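# Hang a power strip on two screws by its keyholes

## Task

Mount the power strip on the pair of screws through its keyhole slots, with each slot's narrow end pointing up, so that it stays level when released.

## Robot and tools

Robot: two arms, left_arm and right_arm, each ending in a two-finger parallel gripper. The fingers extend along the gripper's own +z axis and open and close along its y axis. The reported gripper position is the point between the finger pads, about 1 cm short of the tips. Each gripper carries a wrist camera with a cable. If that cable touches something, it counts as the hand touching it.

Scene frame: the origin is at table-top height, halfway between the nominal arm bases. +x points out over the table, +y toward left_arm, and +z is up. Image left and right do not match the arm names. Calibrated bases: left_arm at (-0.032, +0.379, 0) m, right_arm at (-0.039, -0.357, +0.015) m, each turned slightly about z. A camera stand is behind the arms.

Command rows: every row has 14 numbers in [-1, 1]. The first seven are left_arm's dx, dy, dz, rx, ry, rz, opening, and the next seven are right_arm's in the same order. Both arms are always included. The six pose numbers are an offset, not a pose. They are measured from that arm's Hand target as it stood when the action or move began, along that Hand target's own axes, not the scene axes. Scale: 1.0 equals 0.6 m for dx, dy, dz and 180 degrees for rx, ry, rz, which together form a single rotation vector. The opening is absolute: +1 is fully open (0.094 m) and -1 is closed. To keep an arm where it is, send six zeros plus its current opening. A 0 in the opening slot is a real command to half-close. Repeating a nonzero offset in a new call moves the arm further.

execute_actions(actions, cameras): actions is a list of actions. Each action is a table of up to 15 rows, one per 1/30 s step; if you give fewer rows, the last one is held for the remaining steps. Every row in an action counts from the same start pose, not from the row before. With an empty actions list, the call returns all camera images, the scene number and the task. cameras takes names, ["all"], or []. A wrong name invalidates the call.

move(target, speed, blend, opening_speed, grip_force, blocking, cameras): drives each gripper in a straight line toward its target. target is one 14-number row or a list of up to 15 rows. All rows are offsets from the Hand targets at the start of the move, not chained from one another.
- speed: m/s, 0.002 to 2.9, default 0.25. Rotation is capped at twice that value in rad/s. Give one value, or one per target.
- blend: in metres. It rounds corners between listed targets; 0 stops at each one.
- opening_speed: how fast the opening changes, per second on the -1..1 scale, at least 0.2. Use it to close gently on fragile parts.
- grip_force: newtons per pad, 10 to 50. Full force is the default, and the setting persists until changed. Lower force makes closing slow.
- blocking=false: returns after about 0.5 s while the move keeps running.

A move lasts at least 0.5 s and no more than 10 s. It does not avoid obstacles or the other arm. Faster moves lag and overshoot more, and aiming further past a contact pushes harder. Do not route a path close to an arm's own base, since that can flip its shoulder.

wait(seconds 0..10, cameras): lets time pass while a move runs or the arms hold. stop(cameras): brakes a running move. zoom_image(camera, region [x0,y0,x1,y1]): gives a closer view of a region of a camera's latest image, at most 504 by 504 pixels. read_manual: licence text only. finished_scene(scene): ends the current scene with that scene's number. The strip must then stay hung without the robot.

Cameras (504x504 each): cam_head_left, cam_head_right, cam_high, cam_low, cam_left_wrist, cam_right_wrist. Wrist images can lag while the arm moves. Calibrations can be off by a few millimetres or degrees.

Result lines:
- end_effector_position (m) and end_effector_quat_wxyz: in the scene frame, and can be off by a few cm.
- Hand target: the last commanded pose after clipping, which the next offsets count from.
- Tool commands: the opening commands currently in force.
- grip_measured: the finger opening on the -1..1 scale. Empty, it reads slightly wide; squeezing a hard part, it reads a bit narrower than the part. The last value in Joint positions is the opening in metres.
- Joint velocities: may say "within noise".
- Joint torques: include gravity and carry offsets. The first three wrap at ±28 N m.
- move: how the move ended (done, off_target, moving, held, fault) and the limits that acted. limits=paced means the pose was clipped; limits=held means steps were withheld.

Control behaviour: the commanded orientation is clipped to within 40 degrees of the current one at every step. Friction and weight can leave a gripper several cm short of its target with no contact at all. Resend the shortfall as an offset if needed. A blocked arm keeps pushing until you command a target back past its gripper. To release a part, command an opening clearly above grip_measured.

Avoid:
- dropping the strip, letting go of it while it is still moving, or letting it fall off the table;
- hitting the screws, wall or table hard;
- any contact between the two arms, including closing one gripper on the other's fingers;
- stress on the camera cables;
- long holds with the arm stretched out, which heat the motors. MOTOR HOT appears at 75 °C, and at 90 °C OVER-TEMPERATURE FAULT folds that arm for the rest of the scene.

An occasional brief push may nudge loose objects.

Each tool is called after ">>>" by a JSON object that holds its "api" and its "payload".

## Session

>>> {"api": "execute_actions", "payload": {"actions": []}}

Scene clock: 0.00 s.
left_arm: end_effector_position=(+0.3711, +0.3789, +0.1290) grip_measured=+1.000 end_effector_quat_wxyz=(+0.621, +0.017, +0.784, -0.012) | right_arm: end_effector_position=(+0.3430, -0.3681, +0.1078) grip_measured=+1.000 end_effector_quat_wxyz=(+0.573, +0.025, +0.819, +0.019)
Joint positions: left_arm=[-0.004 1.493 0.367 0.895 0.068 0.017 0.094] | right_arm=[-0.015 1.479 0.308 0.82 -0.056 0.042 0.094]
Joint velocities: within noise
Joint torques (N m): no reading
Heat: left arm: 25 °C; right arm: 24 °C.
Hand target: left_arm +0.3725, +0.3790, +0.1333; +0.625, +0.017, +0.780, -0.012 | right_arm +0.3463, -0.3682, +0.1157; +0.582, +0.024, +0.812, +0.019
Tool commands: left_gripper/opening=+1.0 right_gripper/opening=+1.0

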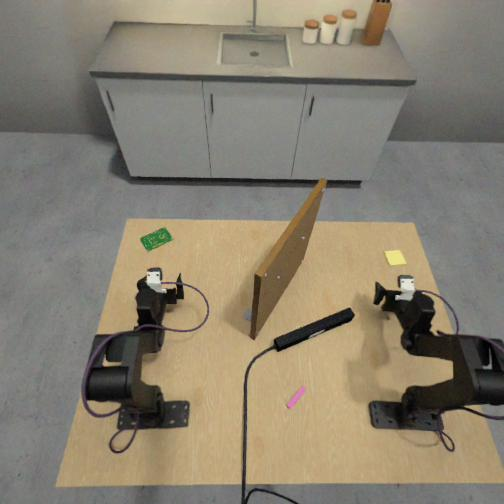

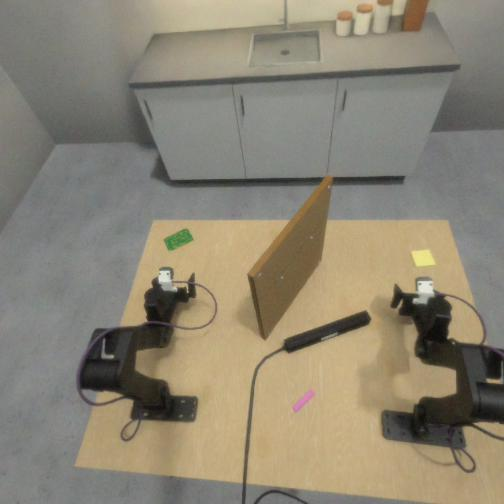

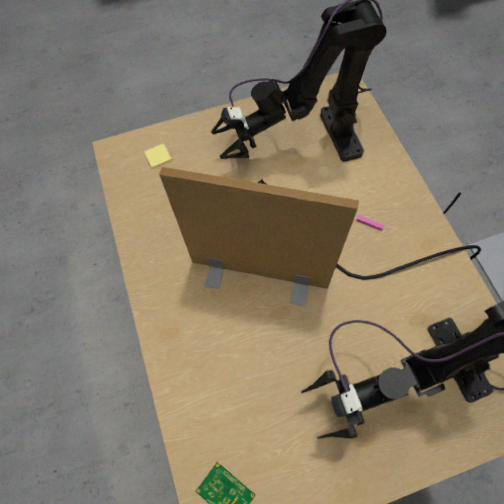

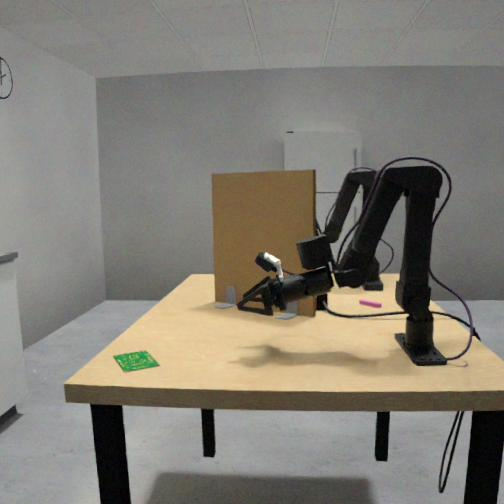

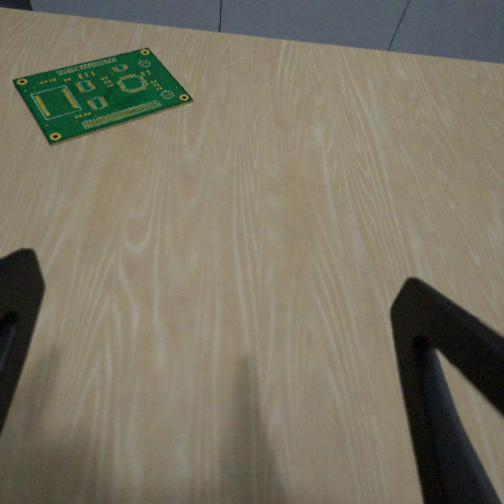

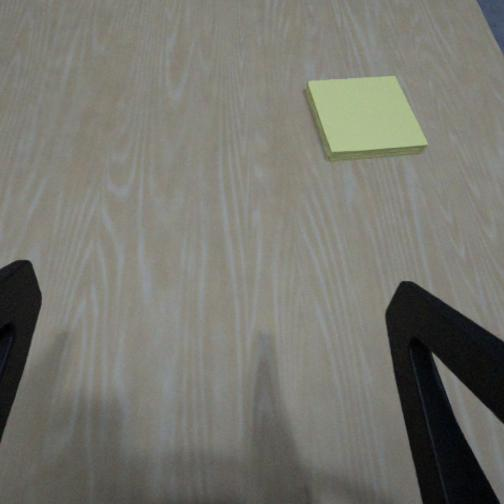

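>>> {"api": "zoom_image", "payload": {"camera": "cam_head_left", "region": [225, 170, 375, 360]}}

>>> {"api": "zoom_image", "payload": {"camera": "cam_head_right", "region": [235, 170, 385, 360]}}

>>> {"api": "zoom_image", "payload": {"camera": "cam_head_right", "region": [270, 300, 380, 360]}}

>>> {"api": "zoom_image", "payload": {"camera": "cam_high", "region": [150, 140, 380, 310]}}

Scaled by 2.653 from the camera's 504x504 image, which has a finer 720x720 frame.

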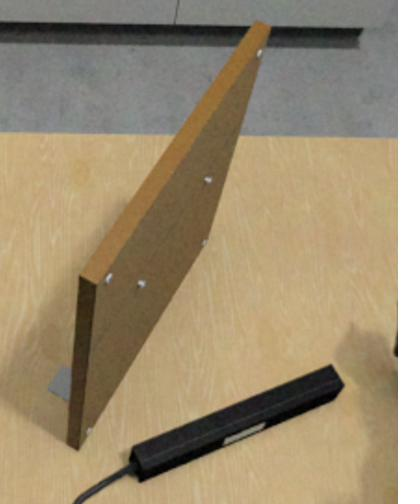

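Scaled by 2.653 from the camera's 504x504 image, which has a finer 720x720 frame.

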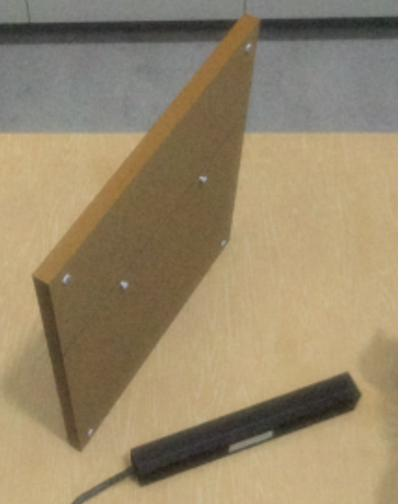

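Scaled by 4.582 from the camera's 504x504 image, which has a finer 720x720 frame.

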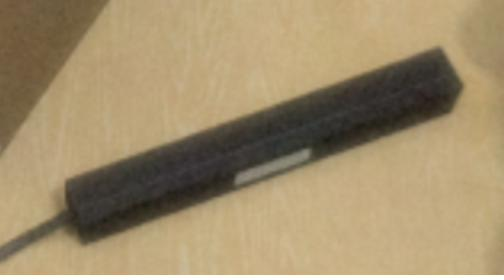

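Scaled by 2.191 from the camera's 504x504 image, which has a finer 720x720 frame.

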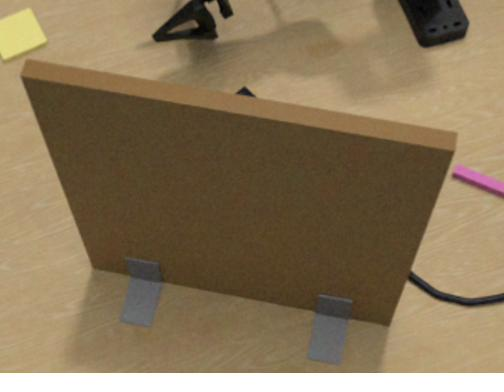

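>>> {"api": "move", "payload": {"target": [0,0,0,0,0,0,1,-0.164,0.347,-0.366,0,0.394,0,1], "cameras": ["all"]}}

>>> {"api": "zoom_image", "payload": {"camera": "cam_right_wrist", "region": [0, 0, 504, 504]}}

Scene clock: 64.27 s.
left_arm: end_effector_position=(+0.3711, +0.3789, +0.1290) grip_measured=+1.000 end_effector_quat_wxyz=(+0.621, +0.017, +0.784, -0.012) | right_arm: end_effector_position=(+0.1786, -0.1653, +0.2757) grip_measured=+1.000 end_effector_quat_wxyz=(+0.091, +0.009, +0.991, +0.100)
Joint positions: left_arm=[-0.004 1.493 0.367 0.895 0.068 0.017 0.094] | right_arm=[0.743 1.502 1.761 -1.56 -0.032 0.723 0.094]
Joint torques (N m): left_arm=[-0.23 -5.42 6.26 2.08 0.06 0] | right_arm=[0.25 -7.13 10 0.59 -0.1 0.04]
Heat: left arm: 32 °C; right arm: 30 °C.
Hand target: left_arm +0.3725, +0.3790, +0.1333; +0.625, +0.017, +0.780, -0.012 | right_arm +0.1735, -0.1668, +0.2914; +0.003, +0.009, +1.000, +0.029
Off the commanded pose: left_arm 0.005 m, 1 deg | right_arm 0.017 m, 13 deg.
joint sent to its limit (right arm) — joint 4 (wrist pitch), lower limit. The joint targets are off in orientation, not in position.
move: off_target (right_arm)
camera_calibration:
cam_right_wrist: T_world_to_cam=[[0.124244, -0.984033, -0.127444, -0.157394], [-0.867379, -0.170085, 0.467681, 0.014372], [-0.48189, 0.0524356, -0.874662, 0.436832], [0, 0, 0, 1]] pos_world=[0.242526, -0.175342, 0.3553]

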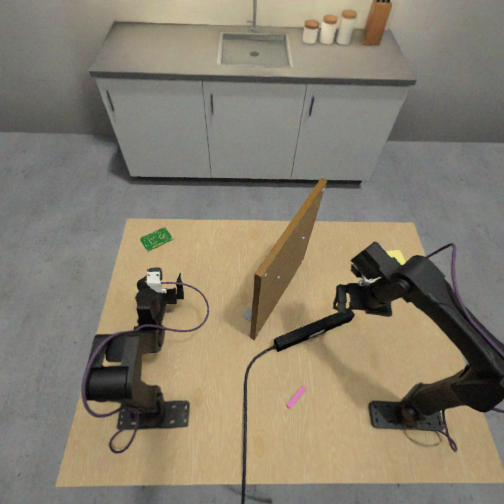

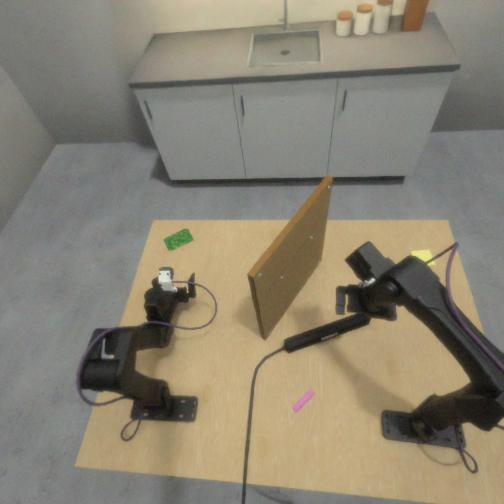

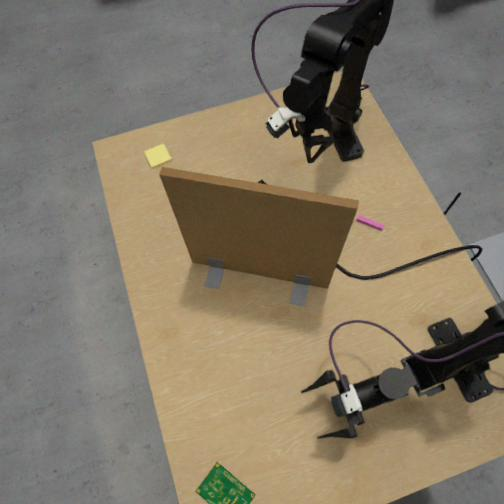

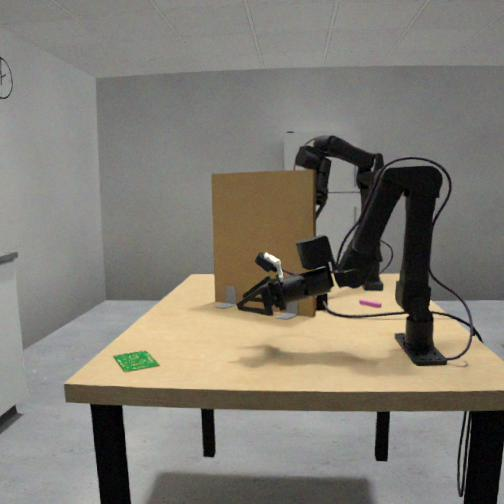

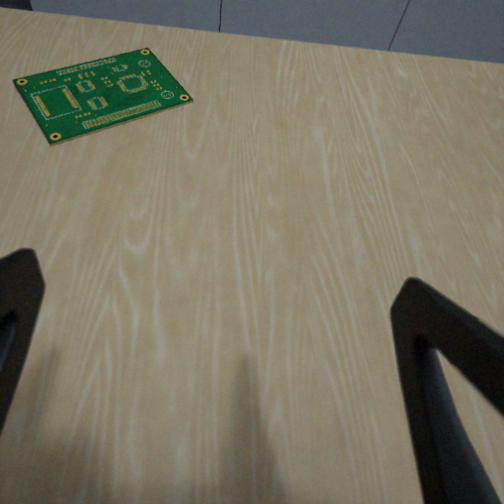

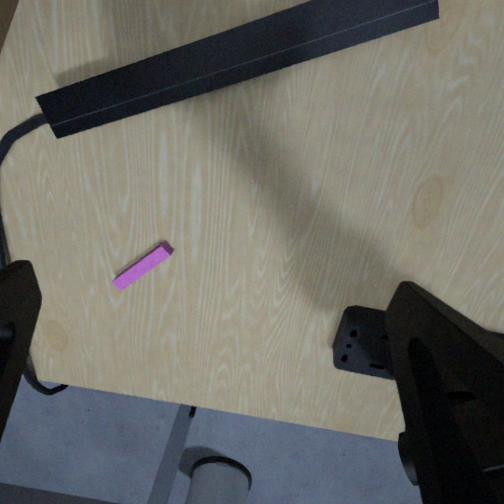

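Scaled by 1.000.

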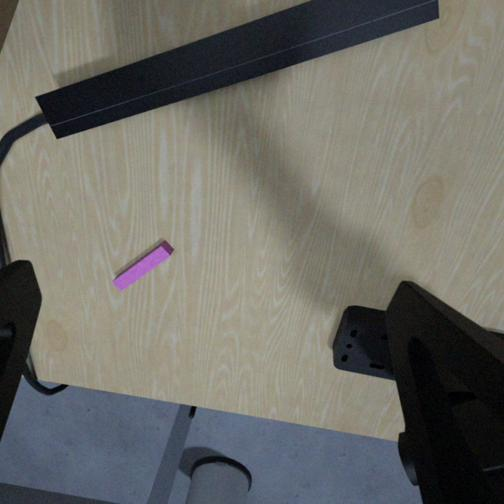

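>>> {"api": "move", "payload": {"target": [0,0,0,0,0,0,1,-0.233,0.067,0,0,0,0,1], "cameras": ["cam_right_wrist"]}}

>>> {"api": "zoom_image", "payload": {"camera": "cam_right_wrist", "region": [0, 50, 504, 350]}}

Scene clock: 73.83 s.
left_arm: end_effector_position=(+0.3711, +0.3789, +0.1290) grip_measured=+1.000 end_effector_quat_wxyz=(+0.621, +0.017, +0.784, -0.012) | right_arm: end_effector_position=(+0.3104, -0.1303, +0.2898) grip_measured=+1.000 end_effector_quat_wxyz=(+0.142, +0.014, +0.982, +0.120)
Joint positions: left_arm=[-0.004 1.493 0.367 0.895 0.068 0.017 0.094] | right_arm=[0.595 1.957 2.332 -1.575 -0.05 0.59 0.094]
Joint torques (N m): left_arm=[0.01 -5.44 6.24 2.09 0.04 -0.02] | right_arm=[-0.36 -7.86 9.73 0.89 -0.08 -0.02]
Heat: left arm: 33 °C; right arm: 29 °C.
Hand target: left_arm +0.3725, +0.3790, +0.1333; +0.625, +0.017, +0.780, -0.012 | right_arm +0.3139, -0.1292, +0.2947; +0.003, +0.009, +1.000, +0.029
Off the commanded pose: left_arm 0.005 m, 1 deg | right_arm 0.006 m, 19 deg.
joint sent to its limit (right arm) — joint 4 (wrist pitch), lower limit. The joint targets are off in orientation, not in position.
move: off_target (right_arm)
camera_calibration:
cam_right_wrist: T_world_to_cam=[[0.122544, -0.980052, -0.156465, -0.128115], [-0.912596, -0.173236, 0.370349, 0.169803], [-0.390066, 0.0974054, -0.91562, 0.500051], [0, 0, 0, 1]] pos_world=[0.365714, -0.144851, 0.374926]
Images, in order (width x height): cam_right_wrist 504x504.

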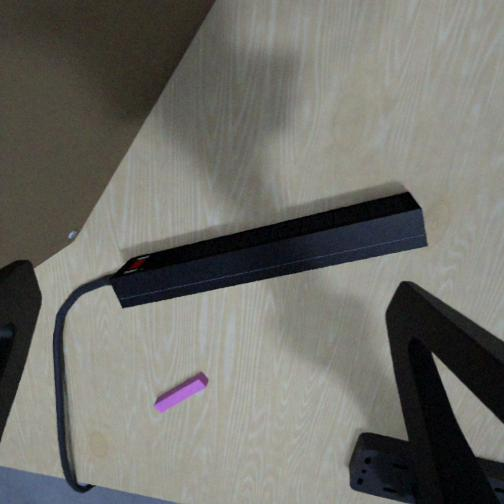

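Scaled by 1.000.

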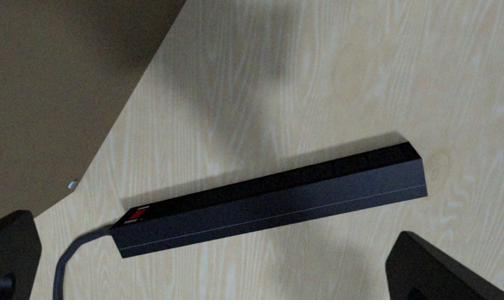

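>>> {"api": "move", "payload": {"target": [0,0,0,0,0,0,1,0.165,0.01,0.225,0,0,-0.639,1], "cameras": ["cam_right_wrist","cam_head_right"]}}

Scene clock: 124.60 s.
left_arm: end_effector_position=(+0.3711, +0.3789, +0.1290) grip_measured=+1.000 end_effector_quat_wxyz=(+0.621, +0.017, +0.784, -0.012) | right_arm: end_effector_position=(+0.2160, -0.1147, +0.1485) grip_measured=+1.000 end_effector_quat_wxyz=(-0.004, +0.835, -0.549, -0.021)
Joint positions: left_arm=[-0.004 1.493 0.367 0.895 0.068 0.017 0.094] | right_arm=[0.779 1.881 1.698 -1.39 -0.042 -1.242 0.094]
Joint torques (N m): left_arm=[-0.03 -5.63 6.26 2.1 0.02 -0.01] | right_arm=[0.39 -12.18 6.48 0.41 -0.01 -0.05]
Heat: left arm: 35 °C; right arm: 28 °C.
Hand target: left_arm +0.3725, +0.3790, +0.1333; +0.625, +0.017, +0.780, -0.012 | right_arm +0.2161, -0.1135, +0.1596; -0.026, +0.838, -0.544, -0.013
Off the commanded pose: left_arm 0.005 m, 1 deg | right_arm 0.011 m, 3 deg.
move: off_target (right_arm)
camera_calibration:
cam_right_wrist: T_world_to_cam=[[0.856572, 0.514732, 0.0365547, -0.139085], [0.388379, -0.689706, 0.61112, -0.237288], [0.339775, -0.509271, -0.790693, 0.0864677], [0, 0, 0, 1]] pos_world=[0.181915, -0.048032, 0.218465]
Images, in order (width x height): cam_head_right 504x504, cam_right_wrist 504x504.

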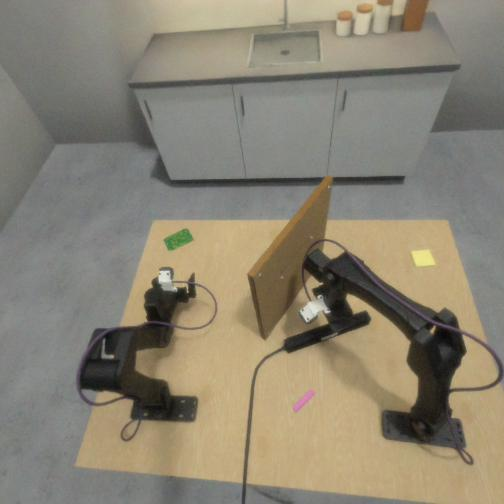

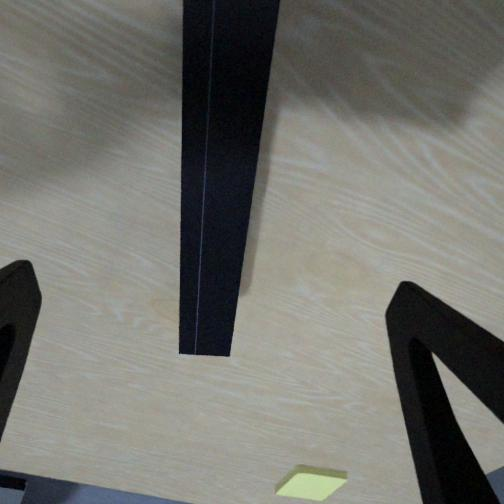

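>>> {"api": "move", "payload": {"target": [[0,0,0,0,0,0,1,0.01,0,0.19,0,0,0,1],[0,0,0,0,0,0,1,0.01,0,0.19,0,0,0,-0.4]], "opening_speed": 0.8, "speed": 0.15, "cameras": ["cam_right_wrist"]}}

Scene clock: 137.73 s.
left_arm: end_effector_position=(+0.3711, +0.3789, +0.1290) grip_measured=+1.000 end_effector_quat_wxyz=(+0.621, +0.017, +0.784, -0.012) | right_arm: end_effector_position=(+0.2184, -0.1127, +0.0511) grip_measured=-0.291 end_effector_quat_wxyz=(-0.028, +0.837, -0.546, -0.014)
Joint positions: left_arm=[-0.004 1.493 0.367 0.895 0.068 0.017 0.094] | right_arm=[0.779 1.897 1.326 -0.953 -0.041 -1.248 0.033]
Joint torques (N m): left_arm=[0.17 -5.59 5.96 2.09 0 0.02] | right_arm=[-0.01 -7.51 6.6 0.53 -0.02 -0.01]
Heat: left arm: 35 °C; right arm: 30 °C.
Hand target: left_arm +0.3725, +0.3790, +0.1333; +0.625, +0.017, +0.780, -0.012 | right_arm +0.2194, -0.1124, +0.0455; -0.026, +0.838, -0.544, -0.013
Off the commanded pose: left_arm 0.005 m, 1 deg | right_arm 0.006 m, 0 deg.
move: done
camera_calibration:
cam_right_wrist: T_world_to_cam=[[0.850747, 0.518566, 0.0855498, -0.139414], [0.370388, -0.707034, 0.602425, -0.17491], [0.372884, -0.480825, -0.793578, 0.00577222], [0, 0, 0, 1]] pos_world=[0.181239, -0.0485965, 0.121878]
Images, in order (width x height): cam_right_wrist 504x504.

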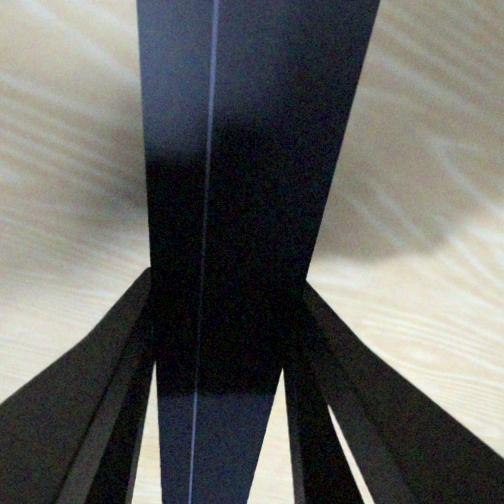

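>>> {"api": "move", "payload": {"target": [[0,0,0,0,0,0,1,-0.021,-0.012,-0.417,0,0,0,-0.5],[0,0,0,0,0,0,1,0.102,0.078,-0.425,0,0,0.611,-0.5]], "cameras": ["all"]}}

Scene clock: 163.30 s.
left_arm: end_effector_position=(+0.3711, +0.3789, +0.1290) grip_measured=+1.000 end_effector_quat_wxyz=(+0.621, +0.017, +0.784, -0.012) | right_arm: end_effector_position=(+0.1861, -0.1827, +0.2824) grip_measured=-0.291 end_effector_quat_wxyz=(+0.072, -0.055, +0.988, +0.126)
Joint positions: left_arm=[-0.004 1.493 0.367 0.895 0.068 0.017 0.094] | right_arm=[0.605 1.508 1.793 -1.605 -0.15 0.47 0.033]
Joint torques (N m): left_arm=[0.12 -5.45 6.37 2.1 0.06 0] | right_arm=[-2.47 -8.39 7.43 0.98 0.82 0.24]
Heat: left arm: 36 °C; right arm: 29 °C.
Hand target: left_arm +0.3725, +0.3790, +0.1333; +0.625, +0.017, +0.780, -0.012 | right_arm +0.1996, -0.2021, +0.2955; +0.004, -0.035, +0.999, +0.029
Off the commanded pose: left_arm 0.005 m, 1 deg | right_arm 0.027 m, 14 deg.
joint read past its limit (right arm) — joint 4 (wrist pitch), lower limit.
joint sent to its limit (right arm) — joint 4 (wrist pitch), lower limit. The joint targets are off in orientation, not in position.
move: off_target (right_arm)
camera_calibration:
cam_right_wrist: T_world_to_cam=[[0.251697, -0.952332, -0.172374, -0.179888], [-0.82362, -0.304305, 0.478589, -0.0210131], [-0.50823, 0.0215114, -0.860953, 0.442547], [0, 0, 0, 1]] pos_world=[0.252886, -0.187227, 0.360061]

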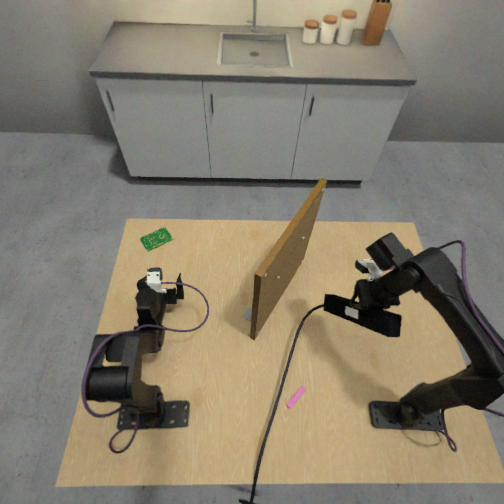

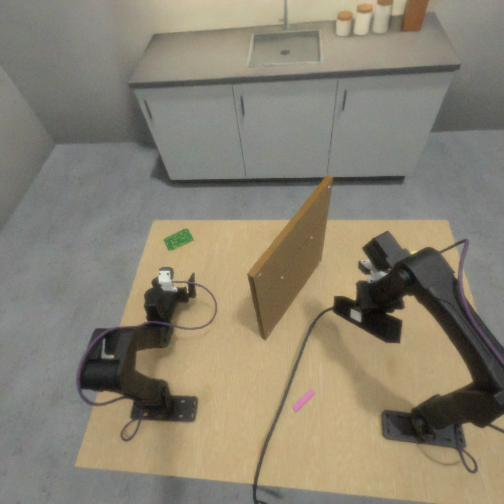

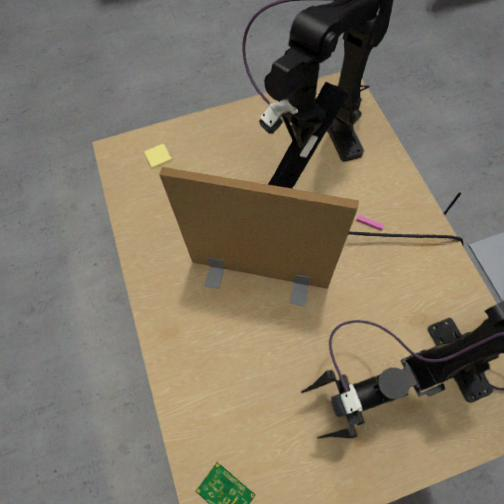

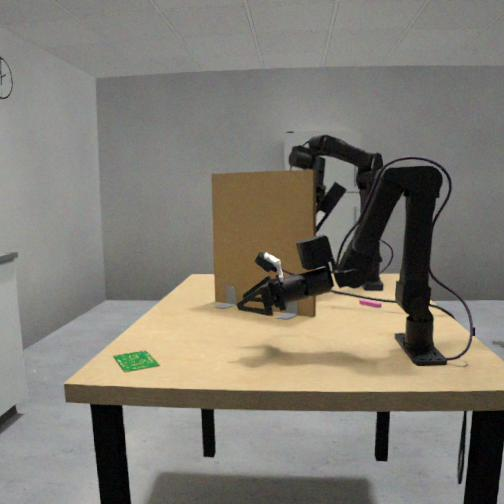

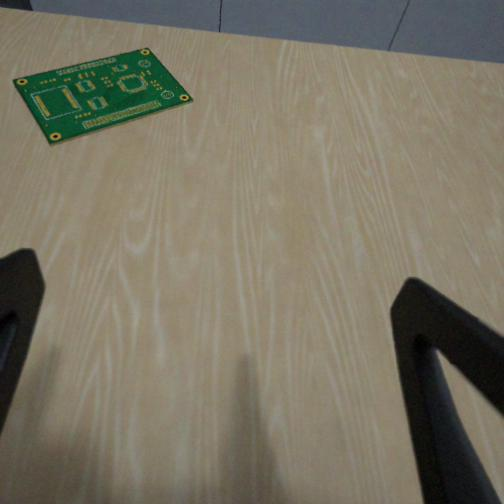

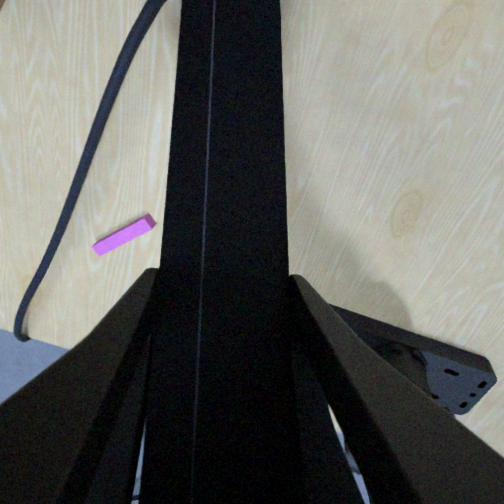

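>>> {"api": "zoom_image", "payload": {"camera": "cam_head_left", "region": [310, 270, 420, 350]}}

>>> {"api": "zoom_image", "payload": {"camera": "cam_high", "region": [240, 70, 370, 200]}}

Scaled by 4.582 from the camera's 504x504 image, which has a finer 720x720 frame.

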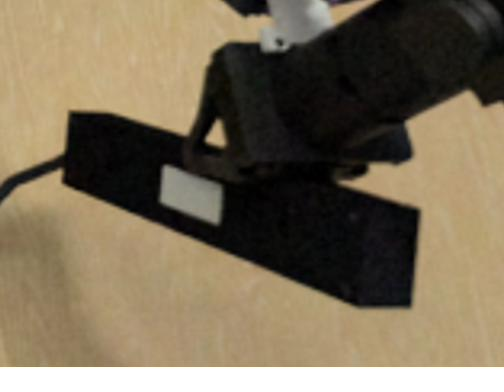

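Scaled by 3.877 from the camera's 504x504 image, which has a finer 720x720 frame.

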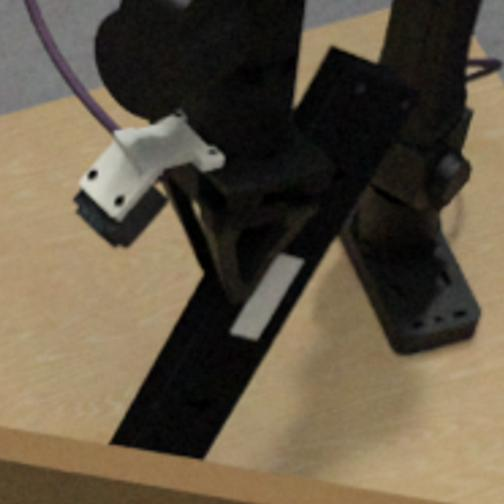

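>>> {"api": "move", "payload": {"target": [-0.215,-0.4,-0.338,0.488,0,0.11,1,0,0,0,0,0,0,-0.5]}}

>>> {"api": "move", "payload": {"target": [0,0,0,0,-0.18,0,1,0,0,0,0,0,0,-0.5], "cameras": ["cam_left_wrist","cam_head_left"]}}

Scene clock: 186.00 s.
left_arm: end_effector_position=(+0.1960, +0.1484, +0.2937) grip_measured=+1.000 end_effector_quat_wxyz=(+0.432, +0.560, +0.555, -0.438) | right_arm: end_effector_position=(+0.1861, -0.1827, +0.2824) grip_measured=-0.291 end_effector_quat_wxyz=(+0.072, -0.054, +0.988, +0.126)
Joint positions: left_arm=[-0.273 1.254 1.094 -0.673 1.237 0.803 0.094] | right_arm=[0.605 1.508 1.793 -1.605 -0.15 0.471 0.033]
Joint torques (N m): left_arm=[-0.57 -3.49 9.72 1.13 0.81 0.03] | right_arm=[-2.47 -8.4 7.42 0.98 0.82 0.25]
Heat: left arm: 36 °C; right arm: 28 °C.
Hand target: left_arm +0.1928, +0.1458, +0.3031; +0.432, +0.565, +0.540, -0.450 | right_arm +0.1996, -0.2021, +0.2955; +0.004, -0.035, +0.999, +0.029
Off the commanded pose: left_arm 0.010 m, 2 deg | right_arm 0.027 m, 14 deg.
joint read past its limit (right arm) — joint 4 (wrist pitch), lower limit.
joint sent to its limit (right arm) — joint 4 (wrist pitch), lower limit. The joint targets are off in orientation, not in position.
move: off_target (right_arm)

Scene clock: 188.97 s.
left_arm: end_effector_position=(+0.1983, +0.1449, +0.2959) grip_measured=+1.000 end_effector_quat_wxyz=(+0.534, +0.418, +0.481, -0.556) | right_arm: end_effector_position=(+0.1861, -0.1827, +0.2824) grip_measured=-0.291 end_effector_quat_wxyz=(+0.072, -0.054, +0.988, +0.126)
Joint positions: left_arm=[-0.289 1.374 0.481 1.456 1.212 -0.625 0.094] | right_arm=[0.605 1.508 1.793 -1.605 -0.15 0.471 0.033]
Joint torques (N m): left_arm=[-0.72 -3.51 5 2.39 -0.53 -0.08] | right_arm=[-2.47 -8.4 7.42 0.98 0.82 0.25]
Heat: left arm: 36 °C; right arm: 28 °C.
Hand target: left_arm +0.1928, +0.1459, +0.3031; +0.565, +0.417, +0.398, -0.590 | right_arm +0.1996, -0.2021, +0.2955; +0.004, -0.035, +0.999, +0.029
Off the commanded pose: left_arm 0.009 m, 11 deg | right_arm 0.027 m, 14 deg.
joint read past its limit (right arm) — joint 4 (wrist pitch), lower limit.
joint sent to its limit (left arm) — joint 4 (wrist pitch), upper limit. The joint targets are off in orientation, not in position.
joint sent to its limit (right arm) — joint 4 (wrist pitch), lower limit. The joint targets are off in orientation, not in position.
move: off_target (left_arm, right_arm)
camera_calibration:
cam_left_wrist: T_world_to_cam=[[-0.976102, 0.0275893, 0.215554, 0.119765], [-0.171212, 0.513237, -0.840996, 0.22344], [-0.133833, -0.857804, -0.496248, 0.391949], [0, 0, 0, 1]] pos_world=[0.207614, 0.218234, 0.3566]
Images, in order (width x height): cam_head_left 504x504, cam_left_wrist 504x504.

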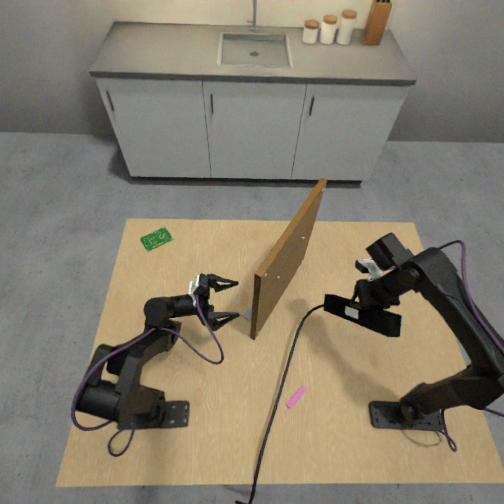

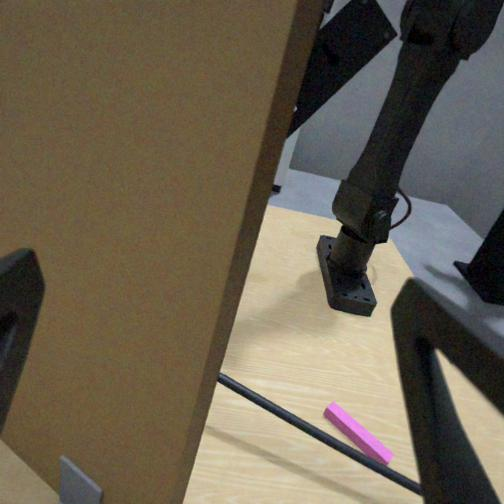

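>>> {"api": "move", "payload": {"target": [-0.168,-0.265,0.125,-0.104,0,0.037,1,0,0,0,0,0,0,-0.5], "cameras": ["cam_left_wrist","cam_head_left"]}}

Scene clock: 206.53 s.
left_arm: end_effector_position=(+0.0323, +0.1126, +0.4115) grip_measured=+1.000 end_effector_quat_wxyz=(+0.653, +0.348, +0.469, -0.483) | right_arm: end_effector_position=(+0.1861, -0.1827, +0.2824) grip_measured=-0.291 end_effector_quat_wxyz=(+0.072, -0.054, +0.988, +0.126)
Joint positions: left_arm=[-1.476 0.555 0.611 0.273 -0.16 0.056 0.094] | right_arm=[0.605 1.508 1.793 -1.605 -0.15 0.471 0.033]
Joint torques (N m): left_arm=[-0.44 0.8 10.1 1.78 -0.11 0.07] | right_arm=[-2.47 -8.4 7.42 0.97 0.82 0.25]
Heat: left arm: 37 °C; right arm: 28 °C.
Hand target: left_arm +0.0323, +0.1158, +0.4230; +0.659, +0.342, +0.464, -0.483 | right_arm +0.1996, -0.2021, +0.2955; +0.004, -0.035, +0.999, +0.029
Off the commanded pose: left_arm 0.012 m, 1 deg | right_arm 0.027 m, 14 deg.
joint read past its limit (right arm) — joint 4 (wrist pitch), lower limit.
joint sent to its limit (right arm) — joint 4 (wrist pitch), lower limit. The joint targets are off in orientation, not in position.
move: off_target (left_arm, right_arm)
camera_calibration:
cam_left_wrist: T_world_to_cam=[[-0.969174, -0.215912, 0.118677, 0.000818932], [-0.191844, 0.359097, -0.91337, 0.35656], [0.154591, -0.907982, -0.389449, 0.351907], [0, 0, 0, 1]] pos_world=[0.0147958, 0.191663, 0.462624]
Images, in order (width x height): cam_head_left 504x504, cam_left_wrist 504x504.

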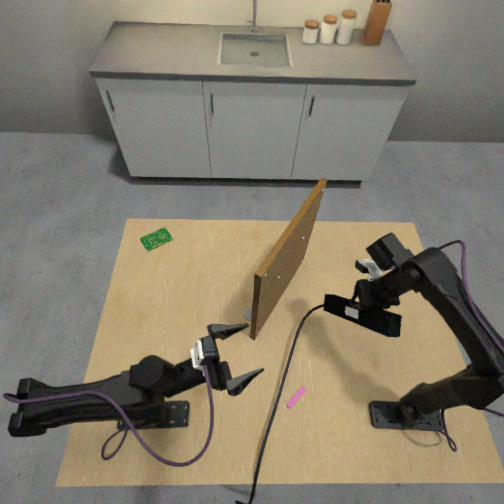

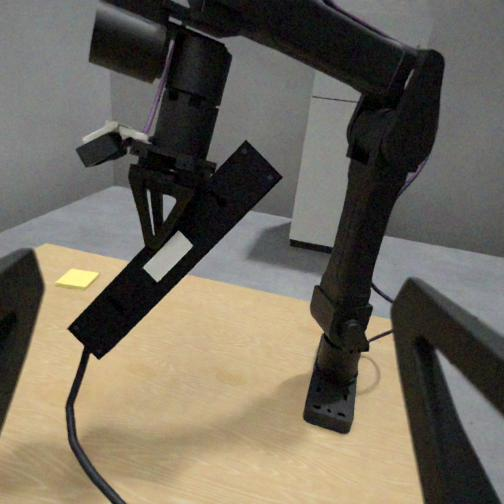

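Great view.

>>> {"api": "zoom_image", "payload": {"camera": "cam_left_wrist", "region": [60, 260, 180, 360]}}

>>> {"api": "zoom_image", "payload": {"camera": "cam_left_wrist", "region": [170, 130, 290, 250]}}

>>> {"api": "zoom_image", "payload": {"camera": "cam_left_wrist", "region": [60, 130, 300, 370]}}

Scaled by 4.200 from the camera's 504x504 image, which has a finer 720x720 frame.

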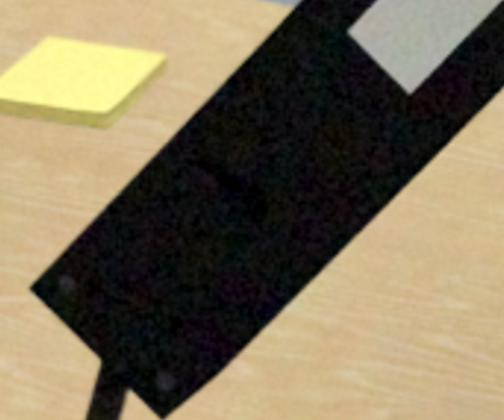

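Scaled by 4.200 from the camera's 504x504 image, which has a finer 720x720 frame.

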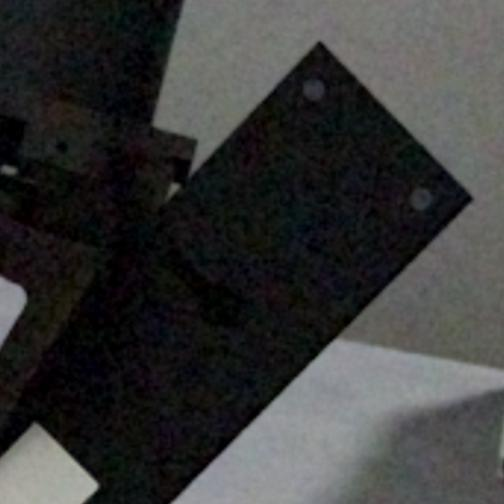

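Scaled by 2.100 from the camera's 504x504 image, which has a finer 720x720 frame.

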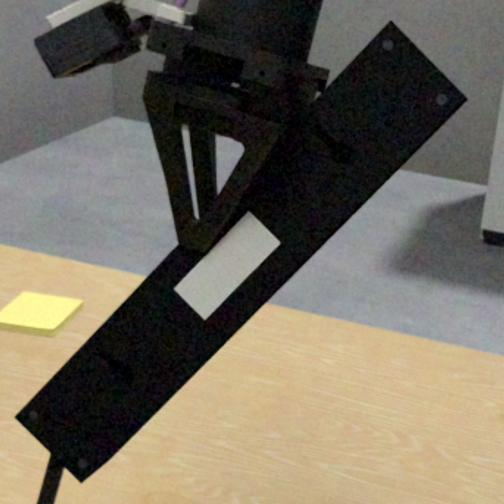

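>>> {"api": "move", "payload": {"target": [[0,0,0,0,0,0,1,-0.057,0.09,0.1,0,0,-0.611,-0.5],[0,0,0,0,0,0,1,-0.057,0.085,0.25,0.221,-0.316,-0.547,-0.5],[0,0,0,0,0,0,1,-0.057,0.078,0.381,0.221,-0.316,-0.547,-0.5]], "cameras": ["cam_left_wrist","cam_head_left","cam_right_wrist"]}}

Scene clock: 251.40 s.
left_arm: end_effector_position=(+0.0324, +0.1127, +0.4115) grip_measured=+1.000 end_effector_quat_wxyz=(+0.653, +0.347, +0.469, -0.483) | right_arm: end_effector_position=(+0.2303, -0.1534, +0.0605) grip_measured=-0.292 end_effector_quat_wxyz=(-0.410, +0.720, -0.491, +0.271)
Joint positions: left_arm=[-1.476 0.555 0.611 0.273 -0.161 0.056 0.094] | right_arm=[0.894 1.427 0.263 0.569 0.392 -1.303 0.033]
Joint torques (N m): left_arm=[-0.72 0.81 10.13 1.84 -0.06 0.03] | right_arm=[0.62 -2.81 6.46 2.27 -0.24 -0.05]
Heat: left arm: 36 °C; right arm: 29 °C.
Hand target: left_arm +0.0323, +0.1158, +0.4229; +0.659, +0.342, +0.464, -0.483 | right_arm +0.2322, -0.1398, +0.0705; -0.443, +0.713, -0.478, +0.261
Off the commanded pose: left_arm 0.012 m, 1 deg | right_arm 0.017 m, 4 deg.
move: off_target (left_arm, right_arm)
camera_calibration:
cam_left_wrist: T_world_to_cam=[[-0.969005, -0.216733, 0.118556, 0.00103276], [-0.19204, 0.358974, -0.913377, 0.35659], [0.155401, -0.907835, -0.38947, 0.351878], [0, 0, 0, 1]] pos_world=[0.0147984, 0.191664, 0.462624]
cam_right_wrist: T_world_to_cam=[[0.392043, 0.289945, 0.87306, -0.106331], [-0.189806, -0.90312, 0.385159, -0.101695], [0.900153, -0.316711, -0.299029, -0.136858], [0, 0, 0, 1]] pos_world=[0.145577, -0.104357, 0.0910781]
Images, in order (width x height): cam_head_left 504x504, cam_left_wrist 504x504, cam_right_wrist 504x504.

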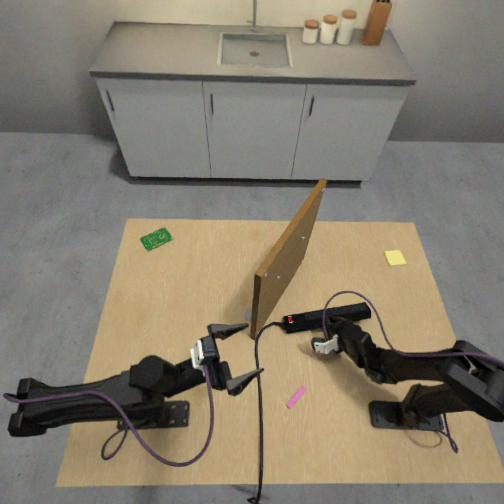

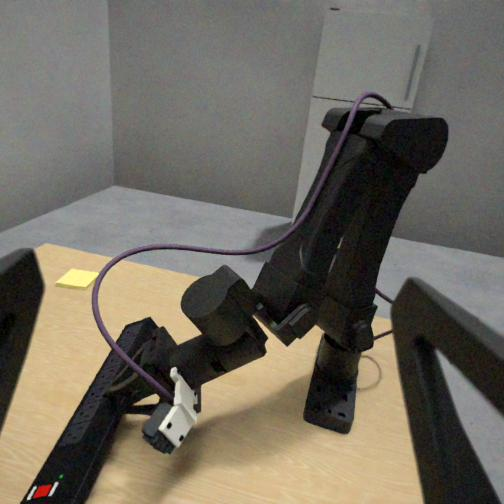

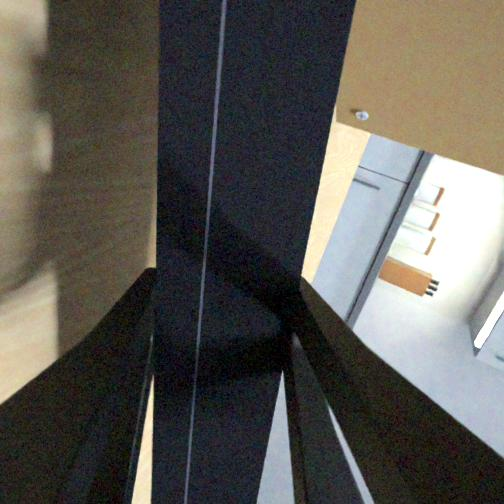

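>>> {"api": "move", "payload": {"target": [0,0,0,0,0,0,1,0,0.026,0.015,0,0,0,-0.5], "speed": 0.05, "cameras": ["cam_left_wrist"]}}

>>> {"api": "zoom_image", "payload": {"camera": "cam_left_wrist", "region": [20, 280, 220, 480]}}

Scene clock: 257.80 s.
left_arm: end_effector_position=(+0.0324, +0.1127, +0.4115) grip_measured=+1.000 end_effector_quat_wxyz=(+0.653, +0.347, +0.469, -0.483) | right_arm: end_effector_position=(+0.2367, -0.1548, +0.0512) grip_measured=-0.292 end_effector_quat_wxyz=(-0.421, +0.703, -0.498, +0.285)
Joint positions: left_arm=[-1.476 0.555 0.611 0.273 -0.161 0.056 0.094] | right_arm=[0.894 1.548 0.238 0.749 0.427 -1.295 0.033]
Joint torques (N m): left_arm=[-0.66 0.8 9.94 1.81 -0.11 0.05] | right_arm=[1.01 -2.82 5.63 2.1 -0.56 -0.11]
Heat: left arm: 36 °C; right arm: 31 °C.
Hand target: left_arm +0.0323, +0.1158, +0.4229; +0.659, +0.342, +0.464, -0.483 | right_arm +0.2323, -0.1387, +0.0525; -0.442, +0.713, -0.478, +0.261
Off the commanded pose: left_arm 0.012 m, 1 deg | right_arm 0.017 m, 5 deg.
move: off_target (left_arm, right_arm)
camera_calibration:
cam_left_wrist: T_world_to_cam=[[-0.969005, -0.216733, 0.118556, 0.00103276], [-0.19204, 0.358974, -0.913377, 0.35659], [0.155401, -0.907835, -0.38947, 0.351878], [0, 0, 0, 1]] pos_world=[0.0147984, 0.191664, 0.462624]
Images, in order (width x height): cam_left_wrist 504x504.

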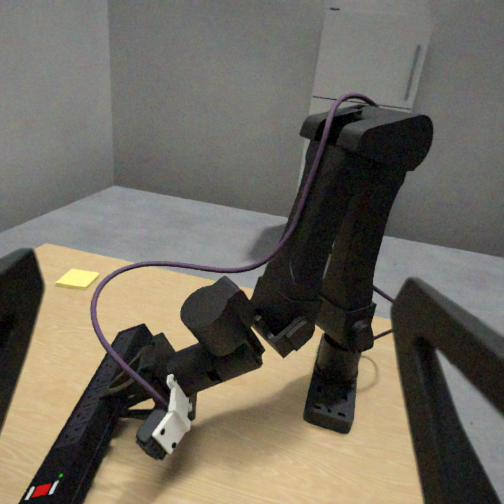

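Scaled by 2.520 from the camera's 504x504 image, which has a finer 720x720 frame.

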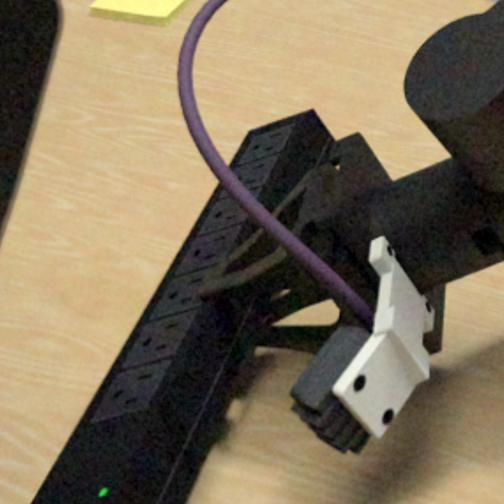

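>>> {"api": "move", "payload": {"target": [0,0,0,0,0,0,1,0,0.012,0.0,0.1,0,0,-0.5], "speed": 0.05, "cameras": ["cam_left_wrist"]}}

>>> {"api": "zoom_image", "payload": {"camera": "cam_left_wrist", "region": [20, 280, 220, 480]}}

Scene clock: 267.50 s.
left_arm: end_effector_position=(+0.0324, +0.1127, +0.4115) grip_measured=+1.000 end_effector_quat_wxyz=(+0.653, +0.347, +0.469, -0.483) | right_arm: end_effector_position=(+0.2313, -0.1575, +0.0377) grip_measured=-0.292 end_effector_quat_wxyz=(-0.481, +0.651, -0.484, +0.333)
Joint positions: left_arm=[-1.476 0.555 0.611 0.273 -0.161 0.056 0.094] | right_arm=[0.968 2.003 0.132 1.487 0.564 -1.325 0.033]
Joint torques (N m): left_arm=[-0.66 0.66 10.24 1.82 -0.09 0.07] | right_arm=[2.1 -3.02 3.41 2.44 -0.3 -0.28]
Heat: left arm: 36 °C; right arm: 33 °C.
Hand target: left_arm +0.0323, +0.1158, +0.4229; +0.659, +0.342, +0.464, -0.483 | right_arm +0.2290, -0.1398, +0.0461; -0.548, +0.635, -0.431, +0.332
Off the commanded pose: left_arm 0.012 m, 1 deg | right_arm 0.020 m, 10 deg.
joint sent to its limit (right arm) — joint 4 (wrist pitch), upper limit. The joint targets are off in orientation, not in position.
move: off_target (left_arm, right_arm)
camera_calibration:
cam_left_wrist: T_world_to_cam=[[-0.969005, -0.216733, 0.118556, 0.00103276], [-0.19204, 0.358974, -0.913377, 0.35659], [0.155401, -0.907835, -0.38947, 0.351878], [0, 0, 0, 1]] pos_world=[0.0147984, 0.191664, 0.462624]
Images, in order (width x height): cam_left_wrist 504x504.

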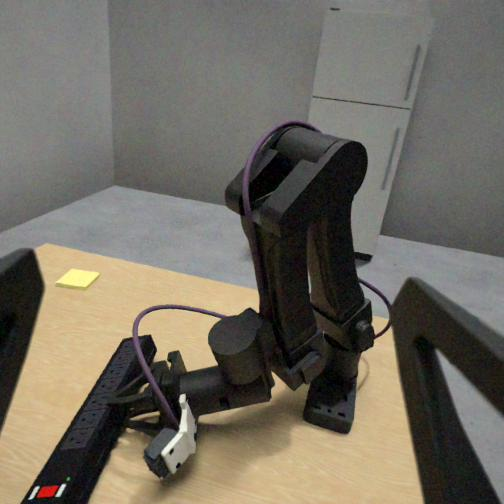

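Scaled by 2.520 from the camera's 504x504 image, which has a finer 720x720 frame.

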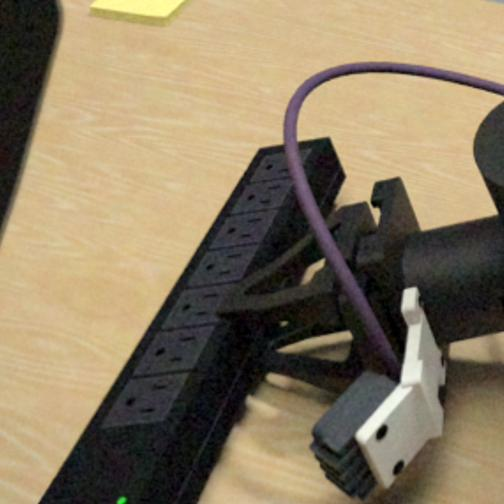

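>>> {"api": "move", "payload": {"target": [[0,0,0,0,0,0,1,0,0,0,0,0,0,-0.5],[0,0,0,0,0,0,1,0,0,0,0,0,0,0],[0,0,0,0,0,0,1,0,-0.01,-0.13,0,0,0,0]], "speed": 0.1, "opening_speed": 0.3, "cameras": ["cam_left_wrist"]}}

Scene clock: 282.07 s.
left_arm: end_effector_position=(+0.0324, +0.1127, +0.4115) grip_measured=+1.000 end_effector_quat_wxyz=(+0.653, +0.347, +0.469, -0.483) | right_arm: end_effector_position=(+0.1612, -0.1677, +0.0619) grip_measured=-0.003 end_effector_quat_wxyz=(-0.497, +0.627, -0.473, +0.370)
Joint positions: left_arm=[-1.476 0.555 0.611 0.273 -0.161 0.056 0.094] | right_arm=[1.386 1.851 -0.009 1.404 1.012 -1.171 0.047]
Joint torques (N m): left_arm=[-0.69 0.57 10.07 1.76 -0.11 0.06] | right_arm=[0.72 -5.48 1.76 1.43 0.4 0.12]
Heat: left arm: 36 °C; right arm: 36 °C.
Hand target: left_arm +0.0323, +0.1158, +0.4229; +0.659, +0.342, +0.464, -0.483 | right_arm +0.1603, -0.1716, +0.0659; -0.549, +0.635, -0.431, +0.332
Off the commanded pose: left_arm 0.012 m, 1 deg | right_arm 0.006 m, 9 deg.
joint sent to its limit (right arm) — joint 3 (elbow), lower limit, where the elbow is as bent as it goes. The joint targets are off in orientation, not in position.
move: off_target (left_arm, right_arm); target 2's new opening was sent with right_arm's hand 0.020 m and 10 deg from that target
camera_calibration:
cam_left_wrist: T_world_to_cam=[[-0.969005, -0.216733, 0.118556, 0.00103276], [-0.19204, 0.358974, -0.913377, 0.35659], [0.155401, -0.907835, -0.38947, 0.351878], [0, 0, 0, 1]] pos_world=[0.0147984, 0.191664, 0.462624]
Images, in order (width x height): cam_left_wrist 504x504.

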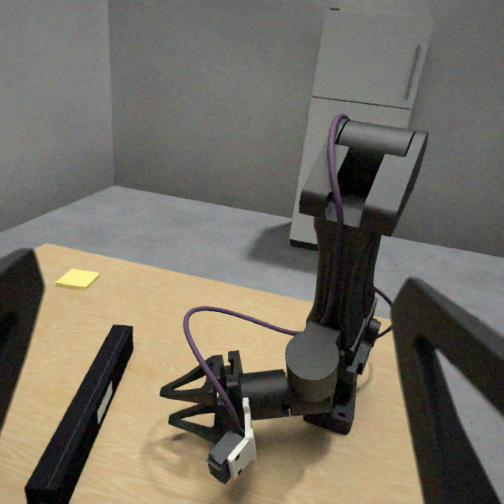

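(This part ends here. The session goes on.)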